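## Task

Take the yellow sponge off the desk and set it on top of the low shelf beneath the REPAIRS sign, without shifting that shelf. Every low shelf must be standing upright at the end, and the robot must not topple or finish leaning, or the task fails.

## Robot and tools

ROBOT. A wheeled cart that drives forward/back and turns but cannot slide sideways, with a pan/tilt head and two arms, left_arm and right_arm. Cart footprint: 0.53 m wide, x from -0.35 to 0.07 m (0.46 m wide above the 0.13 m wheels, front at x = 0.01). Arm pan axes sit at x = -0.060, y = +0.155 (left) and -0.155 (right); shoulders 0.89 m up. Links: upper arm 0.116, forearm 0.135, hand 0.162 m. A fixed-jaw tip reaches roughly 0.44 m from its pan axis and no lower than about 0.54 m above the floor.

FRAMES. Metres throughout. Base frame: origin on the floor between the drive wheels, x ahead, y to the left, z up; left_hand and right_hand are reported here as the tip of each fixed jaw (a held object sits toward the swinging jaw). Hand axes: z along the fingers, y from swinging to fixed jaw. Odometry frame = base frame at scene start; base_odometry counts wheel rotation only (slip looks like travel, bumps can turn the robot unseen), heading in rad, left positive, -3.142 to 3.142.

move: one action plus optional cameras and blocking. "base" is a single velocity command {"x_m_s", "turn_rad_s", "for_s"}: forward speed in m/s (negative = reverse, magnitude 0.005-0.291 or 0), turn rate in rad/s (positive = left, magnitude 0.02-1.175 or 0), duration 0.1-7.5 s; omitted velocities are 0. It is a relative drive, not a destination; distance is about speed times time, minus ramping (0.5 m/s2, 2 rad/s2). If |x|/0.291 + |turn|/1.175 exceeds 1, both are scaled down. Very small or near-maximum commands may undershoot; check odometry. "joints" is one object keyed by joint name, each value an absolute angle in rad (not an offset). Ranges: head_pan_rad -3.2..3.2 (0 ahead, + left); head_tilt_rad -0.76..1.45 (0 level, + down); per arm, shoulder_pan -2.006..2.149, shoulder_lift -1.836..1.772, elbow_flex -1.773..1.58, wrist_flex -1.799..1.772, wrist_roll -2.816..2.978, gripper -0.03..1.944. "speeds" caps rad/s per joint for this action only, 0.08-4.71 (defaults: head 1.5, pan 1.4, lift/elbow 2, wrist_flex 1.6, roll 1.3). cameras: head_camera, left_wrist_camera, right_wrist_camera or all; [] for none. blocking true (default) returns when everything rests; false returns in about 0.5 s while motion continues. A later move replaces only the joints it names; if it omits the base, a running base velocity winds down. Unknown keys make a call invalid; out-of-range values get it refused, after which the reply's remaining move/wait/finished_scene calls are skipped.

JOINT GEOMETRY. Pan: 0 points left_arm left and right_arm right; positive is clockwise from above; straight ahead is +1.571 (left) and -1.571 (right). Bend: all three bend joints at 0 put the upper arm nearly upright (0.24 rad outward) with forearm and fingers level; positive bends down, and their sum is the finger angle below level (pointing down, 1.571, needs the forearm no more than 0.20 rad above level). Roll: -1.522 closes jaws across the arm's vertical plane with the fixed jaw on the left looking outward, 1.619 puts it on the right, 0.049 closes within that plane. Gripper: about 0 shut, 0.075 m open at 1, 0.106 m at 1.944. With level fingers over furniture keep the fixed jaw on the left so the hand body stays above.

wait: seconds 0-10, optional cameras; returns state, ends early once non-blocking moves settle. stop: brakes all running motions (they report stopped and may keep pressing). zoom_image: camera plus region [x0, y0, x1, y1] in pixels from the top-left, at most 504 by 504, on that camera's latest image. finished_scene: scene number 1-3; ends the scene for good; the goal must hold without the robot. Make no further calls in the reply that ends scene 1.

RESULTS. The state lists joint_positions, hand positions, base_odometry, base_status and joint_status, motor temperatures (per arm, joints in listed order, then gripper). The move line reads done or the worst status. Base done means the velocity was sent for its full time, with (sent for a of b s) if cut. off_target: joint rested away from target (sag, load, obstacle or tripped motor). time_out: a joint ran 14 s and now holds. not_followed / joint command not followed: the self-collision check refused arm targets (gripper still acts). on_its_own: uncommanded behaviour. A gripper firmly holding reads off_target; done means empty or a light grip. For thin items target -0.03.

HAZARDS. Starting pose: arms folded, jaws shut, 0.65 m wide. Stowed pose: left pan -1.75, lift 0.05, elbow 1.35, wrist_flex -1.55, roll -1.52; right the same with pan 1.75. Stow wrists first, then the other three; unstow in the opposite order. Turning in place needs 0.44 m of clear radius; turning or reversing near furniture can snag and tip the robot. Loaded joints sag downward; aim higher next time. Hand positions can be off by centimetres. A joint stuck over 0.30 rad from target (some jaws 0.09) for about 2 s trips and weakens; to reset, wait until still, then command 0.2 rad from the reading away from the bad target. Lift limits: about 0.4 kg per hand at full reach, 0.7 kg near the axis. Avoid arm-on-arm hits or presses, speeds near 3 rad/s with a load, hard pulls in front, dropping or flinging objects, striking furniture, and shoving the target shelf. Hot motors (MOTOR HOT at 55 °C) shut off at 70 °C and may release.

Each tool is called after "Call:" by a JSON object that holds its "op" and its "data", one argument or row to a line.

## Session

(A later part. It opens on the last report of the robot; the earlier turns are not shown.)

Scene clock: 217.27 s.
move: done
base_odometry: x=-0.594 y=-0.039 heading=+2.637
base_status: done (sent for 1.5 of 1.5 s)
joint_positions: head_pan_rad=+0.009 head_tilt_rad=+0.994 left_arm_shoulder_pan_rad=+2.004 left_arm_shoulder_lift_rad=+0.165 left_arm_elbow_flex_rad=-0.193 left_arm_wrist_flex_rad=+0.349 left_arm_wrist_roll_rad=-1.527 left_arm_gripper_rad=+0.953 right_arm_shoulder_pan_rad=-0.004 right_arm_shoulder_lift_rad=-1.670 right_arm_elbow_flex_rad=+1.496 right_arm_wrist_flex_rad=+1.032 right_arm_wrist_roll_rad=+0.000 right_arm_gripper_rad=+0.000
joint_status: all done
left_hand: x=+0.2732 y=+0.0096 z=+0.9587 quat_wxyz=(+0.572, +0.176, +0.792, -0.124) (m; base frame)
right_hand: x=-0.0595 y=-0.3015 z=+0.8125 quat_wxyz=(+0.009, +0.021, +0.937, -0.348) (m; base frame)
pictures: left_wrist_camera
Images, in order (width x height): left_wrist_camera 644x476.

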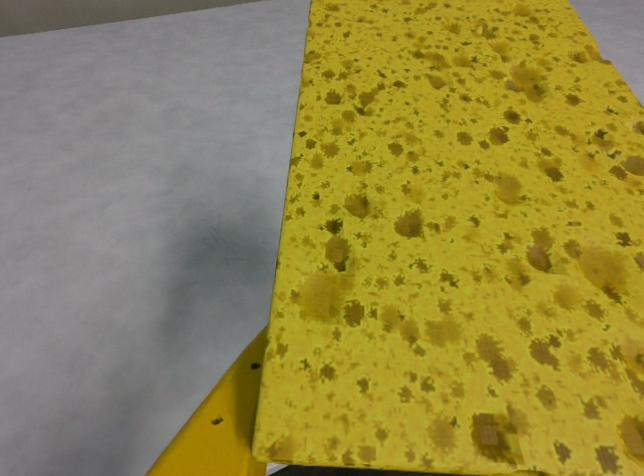

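Call:
{"op": "move", "data": {
  "base": {"turn_rad_s":0.5,"for_s":1.0}
}}

Call:
{"op": "move", "data": {
  "base": {"x_m_s":-0.25,"for_s":2.52}
}}

Call:
{"op": "move", "data": {
  "base": {"turn_rad_s":0.7,"for_s":1.53},
  "joints": {"head_tilt_rad":0.85,"head_pan_rad":0.3},
  "cameras": ["head_camera","left_wrist_camera"]
}}

Scene clock: 239.57 s.
move: done
base_odometry: x=-0.594 y=-0.039 heading=+3.140
base_status: done (sent for 1 of 1 s)
joint_positions: head_pan_rad=+0.009 head_tilt_rad=+0.994 left_arm_shoulder_pan_rad=+2.007 left_arm_shoulder_lift_rad=+0.165 left_arm_elbow_flex_rad=-0.193 left_arm_wrist_flex_rad=+0.349 left_arm_wrist_roll_rad=-1.527 left_arm_gripper_rad=+0.953 right_arm_shoulder_pan_rad=+0.000 right_arm_shoulder_lift_rad=-1.670 right_arm_elbow_flex_rad=+1.496 right_arm_wrist_flex_rad=+1.032 right_arm_wrist_roll_rad=+0.000 right_arm_gripper_rad=+0.000
joint_status: not commanded
left_hand: x=+0.2728 y=+0.0086 z=+0.9587 quat_wxyz=(+0.572, +0.177, +0.791, -0.125) (m; base frame)
right_hand: x=-0.0600 y=-0.3015 z=+0.8125 quat_wxyz=(+0.009, +0.023, +0.937, -0.348) (m; base frame)
pictures: none

Scene clock: 243.43 s.
move: done
base_odometry: x=+0.039 y=-0.039 heading=+3.141
base_status: done (sent for 2.53 of 2.53 s)
joint_positions: head_pan_rad=+0.009 head_tilt_rad=+0.994 left_arm_shoulder_pan_rad=+2.007 left_arm_shoulder_lift_rad=+0.165 left_arm_elbow_flex_rad=-0.193 left_arm_wrist_flex_rad=+0.349 left_arm_wrist_roll_rad=-1.527 left_arm_gripper_rad=+0.953 right_arm_shoulder_pan_rad=+0.004 right_arm_shoulder_lift_rad=-1.670 right_arm_elbow_flex_rad=+1.496 right_arm_wrist_flex_rad=+1.032 right_arm_wrist_roll_rad=+0.000 right_arm_gripper_rad=+0.000
joint_status: not commanded
left_hand: x=+0.2728 y=+0.0086 z=+0.9587 quat_wxyz=(+0.572, +0.177, +0.791, -0.125) (m; base frame)
right_hand: x=-0.0606 y=-0.3015 z=+0.8125 quat_wxyz=(+0.008, +0.025, +0.937, -0.348) (m; base frame)
pictures: none

Scene clock: 245.67 s.
move: done
base_odometry: x=+0.039 y=-0.039 heading=-2.071
base_status: done (sent for 1.53 of 1.53 s)
joint_positions: head_pan_rad=+0.290 head_tilt_rad=+0.864 left_arm_shoulder_pan_rad=+2.005 left_arm_shoulder_lift_rad=+0.165 left_arm_elbow_flex_rad=-0.193 left_arm_wrist_flex_rad=+0.349 left_arm_wrist_roll_rad=-1.527 left_arm_gripper_rad=+0.953 right_arm_shoulder_pan_rad=-0.004 right_arm_shoulder_lift_rad=-1.670 right_arm_elbow_flex_rad=+1.496 right_arm_wrist_flex_rad=+1.032 right_arm_wrist_roll_rad=+0.000 right_arm_gripper_rad=+0.000
joint_status: all done
left_hand: x=+0.2730 y=+0.0091 z=+0.9587 quat_wxyz=(+0.572, +0.177, +0.791, -0.125) (m; base frame)
right_hand: x=-0.0595 y=-0.3015 z=+0.8125 quat_wxyz=(+0.009, +0.021, +0.937, -0.348) (m; base frame)
pictures: head_camera, left_wrist_camera
Images, in order (width x height): head_camera 644x476, left_wrist_camera 644x476.

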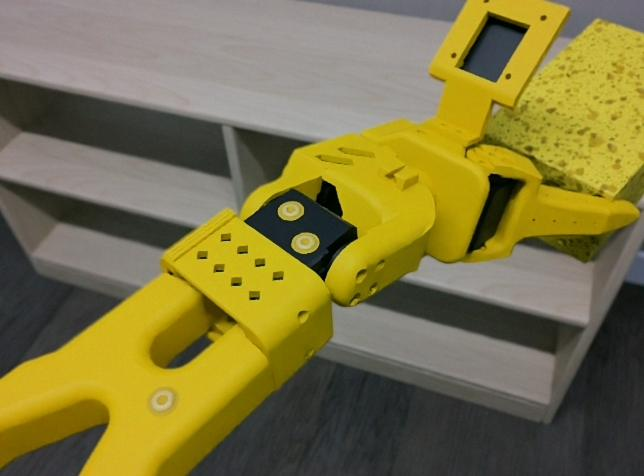

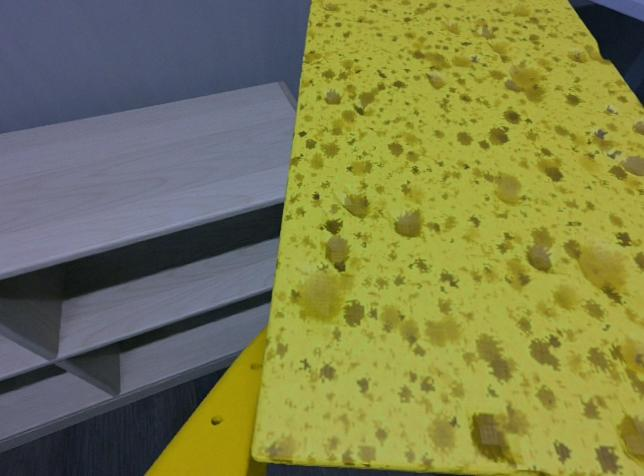

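Call:
{"op": "move", "data": {
  "base": {"x_m_s":0.22,"for_s":1.7},
  "joints": {"left_arm_shoulder_pan_rad":1.571,"head_pan_rad":0.0,"head_tilt_rad":1.1},
  "speeds": {"left_arm_shoulder_pan_rad":0.6},
  "cameras": ["head_camera"]
}}

Scene clock: 273.83 s.
move: done
base_odometry: x=-0.139 y=-0.369 heading=-2.068
base_status: done (sent for 1.7 of 1.7 s)
joint_positions: head_pan_rad=+0.009 head_tilt_rad=+1.094 left_arm_shoulder_pan_rad=+1.576 left_arm_shoulder_lift_rad=+0.165 left_arm_elbow_flex_rad=-0.193 left_arm_wrist_flex_rad=+0.349 left_arm_wrist_roll_rad=-1.527 left_arm_gripper_rad=+0.953 right_arm_shoulder_pan_rad=+0.003 right_arm_shoulder_lift_rad=-1.670 right_arm_elbow_flex_rad=+1.496 right_arm_wrist_flex_rad=+1.032 right_arm_wrist_roll_rad=+0.000 right_arm_gripper_rad=+0.000
joint_status: all done
left_hand: x=+0.3035 y=+0.1610 z=+0.9587 quat_wxyz=(+0.585, +0.004, +0.811, +0.000) (m; base frame)
right_hand: x=-0.0604 y=-0.3015 z=+0.8125 quat_wxyz=(+0.008, +0.024, +0.937, -0.348) (m; base frame)
pictures: head_camera
Images, in order (width x height): head_camera 644x476.

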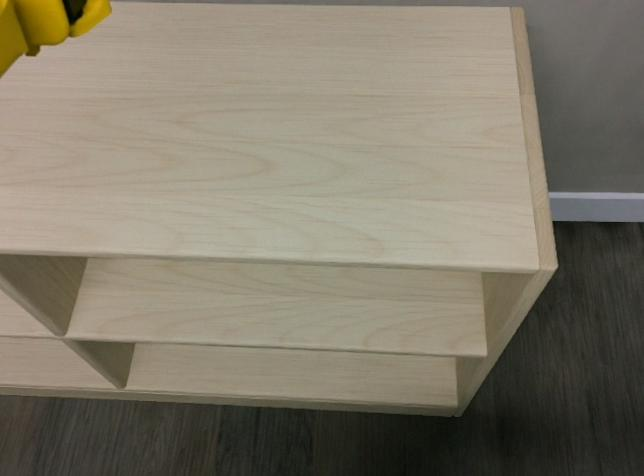

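Call:
{"op": "move", "data": {
  "base": {"x_m_s":0.1,"for_s":0.8},
  "joints": {"left_arm_shoulder_lift_rad":0.8,"left_arm_elbow_flex_rad":0.24,"left_arm_wrist_flex_rad":-0.66,"head_pan_rad":0.45},
  "speeds": {"left_arm_shoulder_lift_rad":0.7,"left_arm_elbow_flex_rad":0.5,"left_arm_wrist_flex_rad":1.0},
  "cameras": ["head_camera","left_wrist_camera"]
}}

Scene clock: 285.83 s.
move: done
base_odometry: x=-0.178 y=-0.439 heading=-2.069
base_status: done (sent for 0.8 of 0.8 s)
joint_positions: head_pan_rad=+0.439 head_tilt_rad=+1.094 left_arm_shoulder_pan_rad=+1.576 left_arm_shoulder_lift_rad=+0.812 left_arm_elbow_flex_rad=+0.243 left_arm_wrist_flex_rad=-0.642 left_arm_wrist_roll_rad=-1.527 left_arm_gripper_rad=+0.953 right_arm_shoulder_pan_rad=+0.000 right_arm_shoulder_lift_rad=-1.670 right_arm_elbow_flex_rad=+1.496 right_arm_wrist_flex_rad=+1.032 right_arm_wrist_roll_rad=+0.000 right_arm_gripper_rad=+0.000
joint_status: all done
left_hand: x=+0.2894 y=+0.1611 z=+0.7718 quat_wxyz=(+0.547, +0.004, +0.837, +0.000) (m; base frame)
right_hand: x=-0.0600 y=-0.3015 z=+0.8125 quat_wxyz=(+0.009, +0.023, +0.937, -0.348) (m; base frame)
pictures: head_camera, left_wrist_camera
Images, in order (width x height): head_camera 644x476, left_wrist_camera 644x476.

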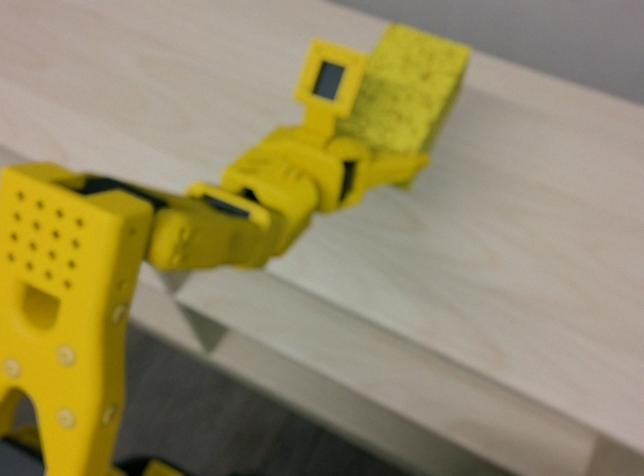

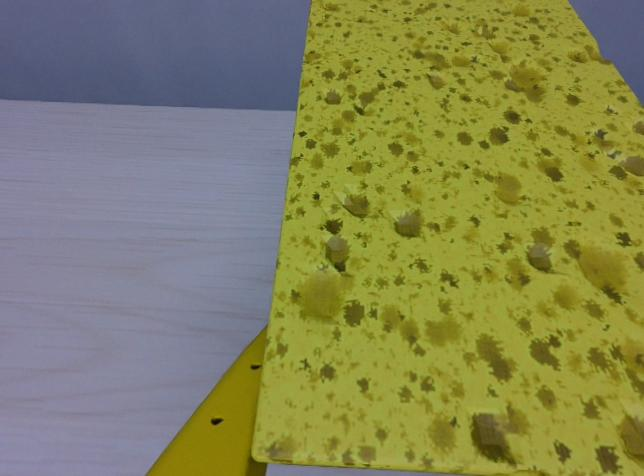

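Call:
{"op": "move", "data": {
  "joints": {"left_arm_shoulder_lift_rad":1.30,"left_arm_elbow_flex_rad":-0.15,"left_arm_wrist_flex_rad":-0.744},
  "speeds": {"left_arm_shoulder_lift_rad":0.5,"left_arm_elbow_flex_rad":0.4,"left_arm_wrist_flex_rad":0.1},
  "cameras": ["head_camera","left_wrist_camera"]
}}

Scene clock: 295.30 s.
move: done
base_odometry: x=-0.178 y=-0.439 heading=-2.069
base_status: not commanded
joint_positions: head_pan_rad=+0.439 head_tilt_rad=+1.094 left_arm_shoulder_pan_rad=+1.576 left_arm_shoulder_lift_rad=+1.314 left_arm_elbow_flex_rad=-0.122 left_arm_wrist_flex_rad=-0.727 left_arm_wrist_roll_rad=-1.527 left_arm_gripper_rad=+0.953 right_arm_shoulder_pan_rad=+0.000 right_arm_shoulder_lift_rad=-1.670 right_arm_elbow_flex_rad=+1.496 right_arm_wrist_flex_rad=+1.032 right_arm_wrist_roll_rad=+0.000 right_arm_gripper_rad=+0.000
joint_status: all done
left_hand: x=+0.2846 y=+0.1611 z=+0.7000 quat_wxyz=(+0.525, +0.004, +0.851, +0.000) (m; base frame)
right_hand: x=-0.0600 y=-0.3015 z=+0.8125 quat_wxyz=(+0.009, +0.023, +0.937, -0.348) (m; base frame)
pictures: head_camera, left_wrist_camera
Images, in order (width x height): head_camera 644x476, left_wrist_camera 644x476.

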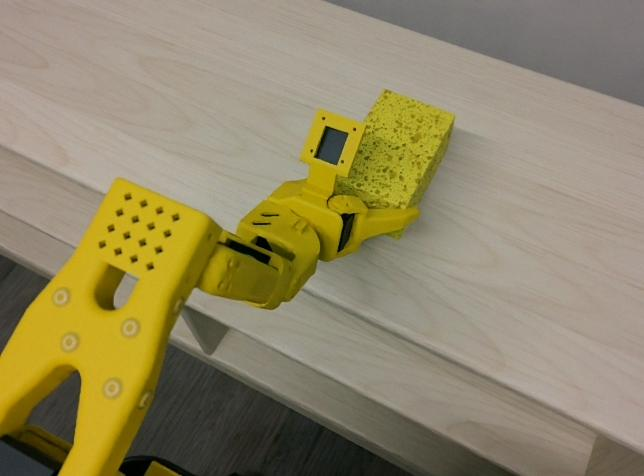

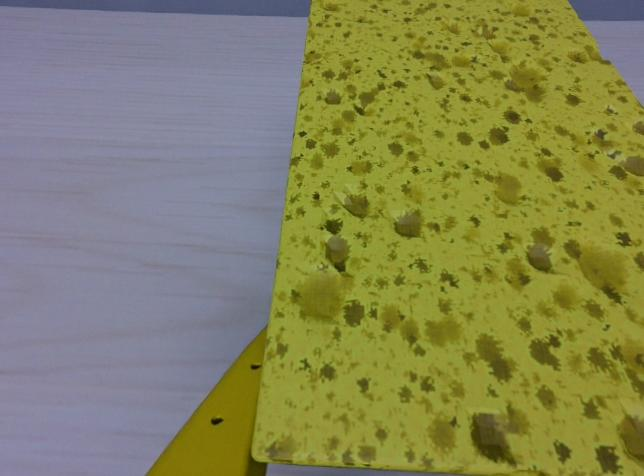

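Call:
{"op": "move", "data": {
  "joints": {"left_arm_shoulder_lift_rad":1.58,"left_arm_elbow_flex_rad":-0.46,"left_arm_wrist_flex_rad":-0.715},
  "speeds": {"left_arm_shoulder_lift_rad":0.3,"left_arm_elbow_flex_rad":0.34,"left_arm_wrist_flex_rad":0.1},
  "cameras": ["head_camera","left_wrist_camera"]
}}

Scene clock: 301.97 s.
move: done
base_odometry: x=-0.178 y=-0.439 heading=-2.069
base_status: not commanded
joint_positions: head_pan_rad=+0.439 head_tilt_rad=+1.094 left_arm_shoulder_pan_rad=+1.576 left_arm_shoulder_lift_rad=+1.593 left_arm_elbow_flex_rad=-0.432 left_arm_wrist_flex_rad=-0.716 left_arm_wrist_roll_rad=-1.527 left_arm_gripper_rad=+0.953 right_arm_shoulder_pan_rad=+0.000 right_arm_shoulder_lift_rad=-1.670 right_arm_elbow_flex_rad=+1.496 right_arm_wrist_flex_rad=+1.032 right_arm_wrist_roll_rad=+0.000 right_arm_gripper_rad=+0.000
joint_status: all done
left_hand: x=+0.2857 y=+0.1611 z=+0.6726 quat_wxyz=(+0.534, +0.004, +0.846, +0.000) (m; base frame)
right_hand: x=-0.0600 y=-0.3015 z=+0.8125 quat_wxyz=(+0.009, +0.023, +0.937, -0.348) (m; base frame)
pictures: head_camera, left_wrist_camera
Images, in order (width x height): head_camera 644x476, left_wrist_camera 644x476.

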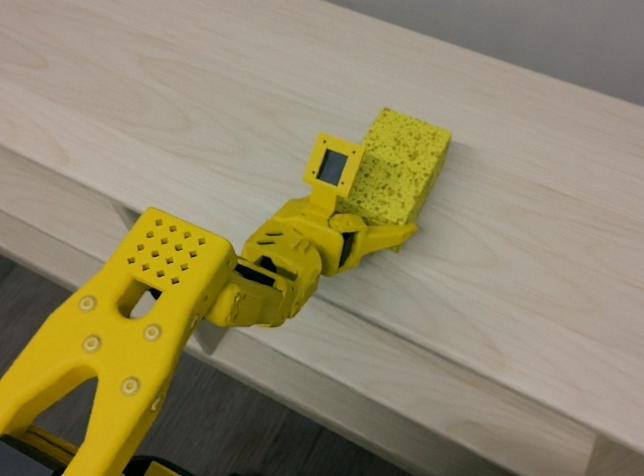

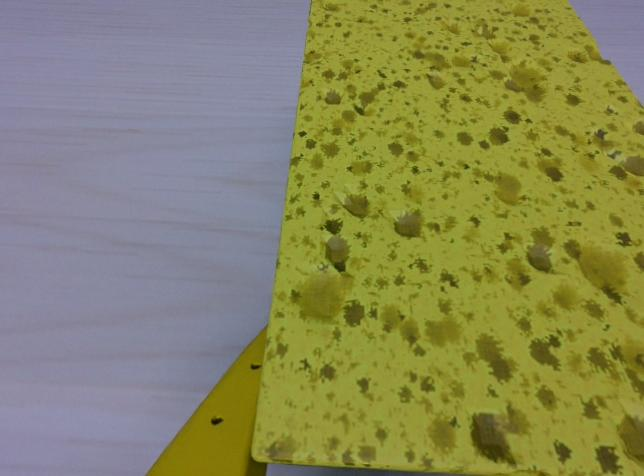

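Call:
{"op": "zoom_image", "data": {
  "camera": "head_camera",
  "region": [280, 80, 500, 280]
}}

Scaled by 2.291.

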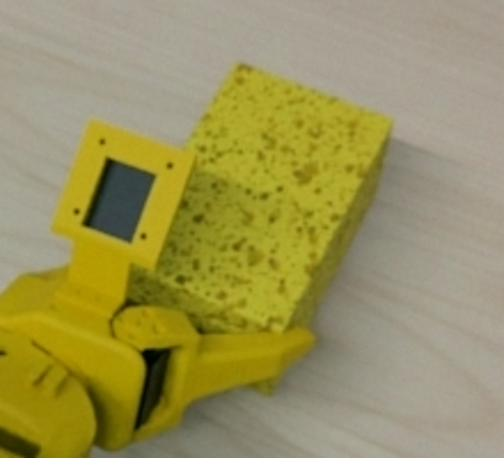

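Call:
{"op": "move", "data": {
  "joints": {"left_arm_shoulder_lift_rad":1.69,"left_arm_elbow_flex_rad":-0.46,"left_arm_wrist_flex_rad":-0.805},
  "speeds": {"left_arm_shoulder_lift_rad":0.15,"left_arm_elbow_flex_rad":0.2,"left_arm_wrist_flex_rad":0.15},
  "cameras": ["head_camera","left_wrist_camera"]
}}

Call:
{"op": "zoom_image", "data": {
  "camera": "head_camera",
  "region": [280, 80, 500, 280]
}}

Scene clock: 317.60 s.
move: done
base_odometry: x=-0.178 y=-0.439 heading=-2.069
base_status: not commanded
joint_positions: head_pan_rad=+0.439 head_tilt_rad=+1.094 left_arm_shoulder_pan_rad=+1.576 left_arm_shoulder_lift_rad=+1.702 left_arm_elbow_flex_rad=-0.432 left_arm_wrist_flex_rad=-0.788 left_arm_wrist_roll_rad=-1.527 left_arm_gripper_rad=+0.953 right_arm_shoulder_pan_rad=+0.000 right_arm_shoulder_lift_rad=-1.670 right_arm_elbow_flex_rad=+1.496 right_arm_wrist_flex_rad=+1.032 right_arm_wrist_roll_rad=+0.000 right_arm_gripper_rad=+0.000
joint_status: all done
left_hand: x=+0.2655 y=+0.1612 z=+0.6497 quat_wxyz=(+0.518, +0.004, +0.855, +0.000) (m; base frame)
right_hand: x=-0.0600 y=-0.3015 z=+0.8125 quat_wxyz=(+0.009, +0.023, +0.937, -0.348) (m; base frame)
pictures: head_camera, left_wrist_camera
Images, in order (width x height): head_camera 644x476, left_wrist_camera 644x476.

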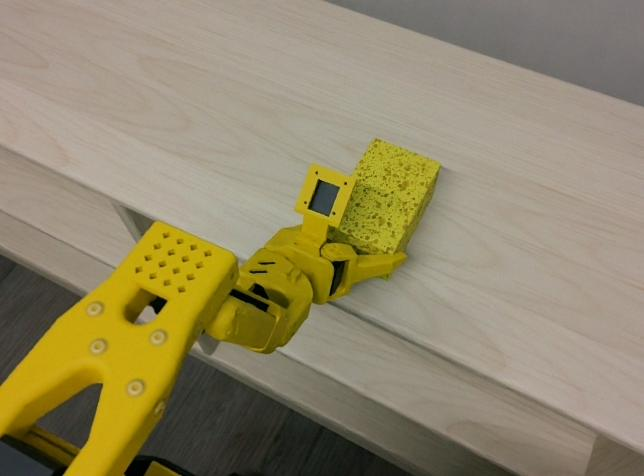

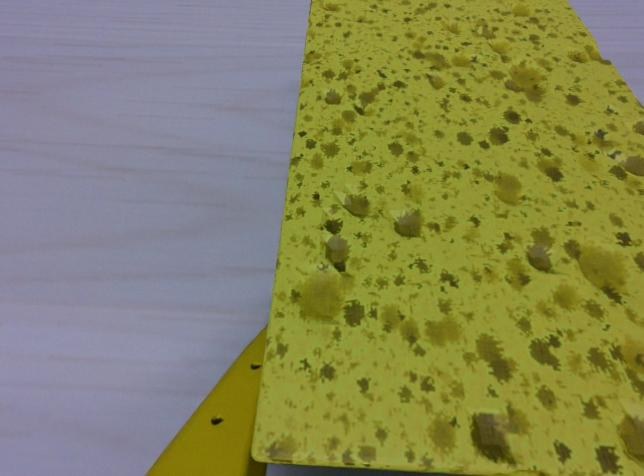

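Scaled by 2.291.

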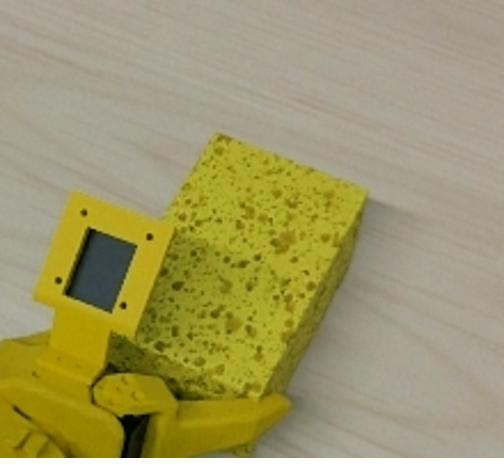

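Call:
{"op": "move", "data": {
  "joints": {"left_arm_shoulder_lift_rad":1.72,"left_arm_elbow_flex_rad":-0.40,"left_arm_wrist_flex_rad":-0.80},
  "speeds": {"left_arm_shoulder_lift_rad":0.1,"left_arm_elbow_flex_rad":0.15,"left_arm_wrist_flex_rad":0.1},
  "cameras": ["head_camera","left_wrist_camera"]
}}

Call:
{"op": "zoom_image", "data": {
  "camera": "head_camera",
  "region": [280, 120, 480, 300]
}}

Scene clock: 328.77 s.
move: done
base_odometry: x=-0.178 y=-0.439 heading=-2.069
base_status: not commanded
joint_positions: head_pan_rad=+0.439 head_tilt_rad=+1.094 left_arm_shoulder_pan_rad=+1.576 left_arm_shoulder_lift_rad=+1.722 left_arm_elbow_flex_rad=-0.406 left_arm_wrist_flex_rad=-0.799 left_arm_wrist_roll_rad=-1.527 left_arm_gripper_rad=+0.953 right_arm_shoulder_pan_rad=+0.000 right_arm_shoulder_lift_rad=-1.670 right_arm_elbow_flex_rad=+1.496 right_arm_wrist_flex_rad=+1.032 right_arm_wrist_roll_rad=+0.000 right_arm_gripper_rad=+0.000
joint_status: all done
left_hand: x=+0.2560 y=+0.1612 z=+0.6407 quat_wxyz=(+0.503, +0.004, +0.864, +0.000) (m; base frame)
right_hand: x=-0.0600 y=-0.3015 z=+0.8125 quat_wxyz=(+0.009, +0.023, +0.937, -0.348) (m; base frame)
pictures: head_camera, left_wrist_camera
Images, in order (width x height): head_camera 644x476, left_wrist_camera 644x476.

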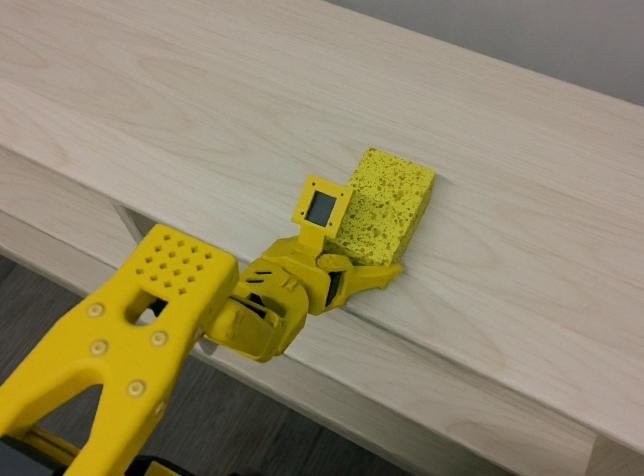

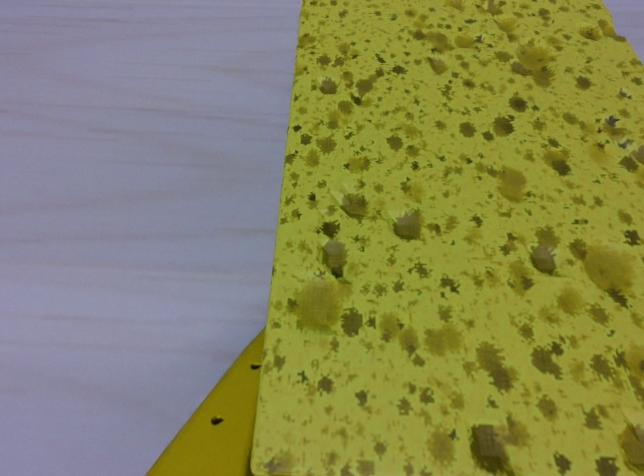

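Scaled by 2.520.

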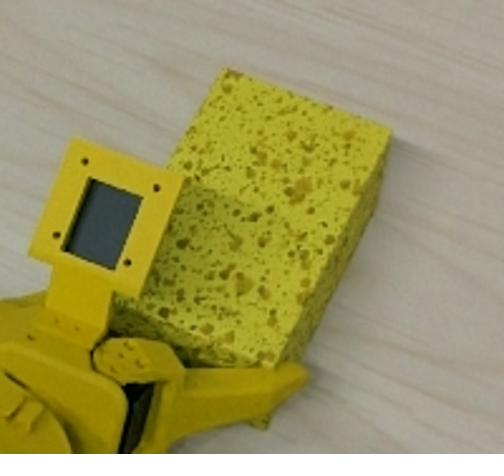

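Call:
{"op": "move", "data": {
  "joints": {"left_arm_gripper_rad":1.25},
  "cameras": ["head_camera","left_wrist_camera"]
}}

Scene clock: 333.27 s.
move: done
base_odometry: x=-0.178 y=-0.439 heading=-2.069
base_status: not commanded
joint_positions: head_pan_rad=+0.439 head_tilt_rad=+1.094 left_arm_shoulder_pan_rad=+1.569 left_arm_shoulder_lift_rad=+1.726 left_arm_elbow_flex_rad=-0.401 left_arm_wrist_flex_rad=-0.794 left_arm_wrist_roll_rad=-1.527 left_arm_gripper_rad=+1.243 right_arm_shoulder_pan_rad=+0.000 right_arm_shoulder_lift_rad=-1.670 right_arm_elbow_flex_rad=+1.496 right_arm_wrist_flex_rad=+1.032 right_arm_wrist_roll_rad=+0.000 right_arm_gripper_rad=+0.000
joint_status: all done
left_hand: x=+0.2535 y=+0.1632 z=+0.6379 quat_wxyz=(+0.497, +0.002, +0.868, +0.002) (m; base frame)
right_hand: x=-0.0600 y=-0.3015 z=+0.8125 quat_wxyz=(+0.009, +0.023, +0.937, -0.348) (m; base frame)
pictures: head_camera, left_wrist_camera
Images, in order (width x height): head_camera 644x476, left_wrist_camera 644x476.

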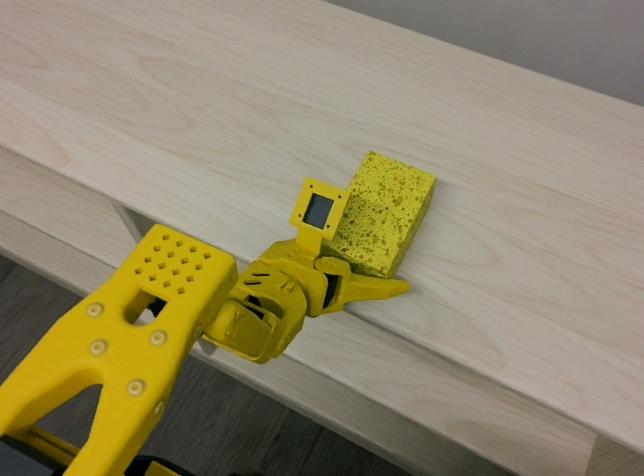

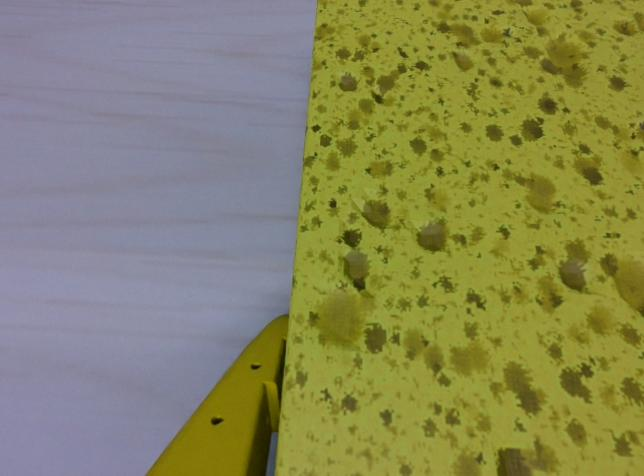

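Call:
{"op": "move", "data": {
  "joints": {"left_arm_gripper_rad":1.5},
  "base": {"x_m_s":-0.08,"for_s":1.6},
  "cameras": ["head_camera"]
}}

Scene clock: 341.23 s.
move: done
base_odometry: x=-0.116 y=-0.326 heading=-2.068
base_status: done (sent for 1.6 of 1.6 s)
joint_positions: head_pan_rad=+0.439 head_tilt_rad=+1.094 left_arm_shoulder_pan_rad=+1.569 left_arm_shoulder_lift_rad=+1.726 left_arm_elbow_flex_rad=-0.401 left_arm_wrist_flex_rad=-0.794 left_arm_wrist_roll_rad=-1.527 left_arm_gripper_rad=+1.493 right_arm_shoulder_pan_rad=-0.004 right_arm_shoulder_lift_rad=-1.670 right_arm_elbow_flex_rad=+1.496 right_arm_wrist_flex_rad=+1.032 right_arm_wrist_roll_rad=+0.000 right_arm_gripper_rad=+0.000
joint_status: all done
left_hand: x=+0.2535 y=+0.1632 z=+0.6379 quat_wxyz=(+0.497, +0.002, +0.868, +0.002) (m; base frame)
right_hand: x=-0.0595 y=-0.3015 z=+0.8125 quat_wxyz=(+0.009, +0.021, +0.937, -0.348) (m; base frame)
pictures: head_camera
Images, in order (width x height): head_camera 644x476.

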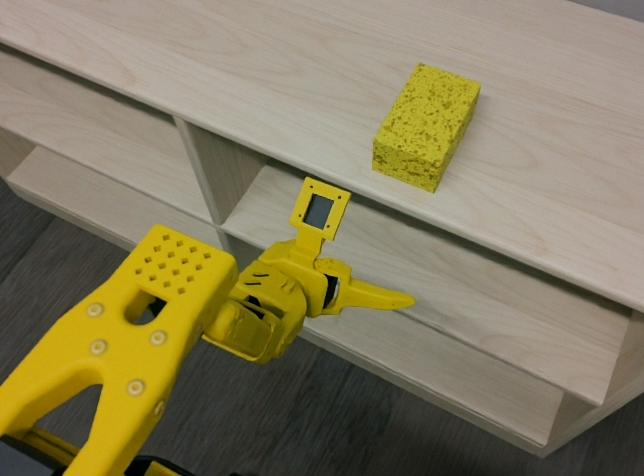

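Call:
{"op": "finished_scene", "data": {
  "scene": 2
}}

The scene is finished: the task was done.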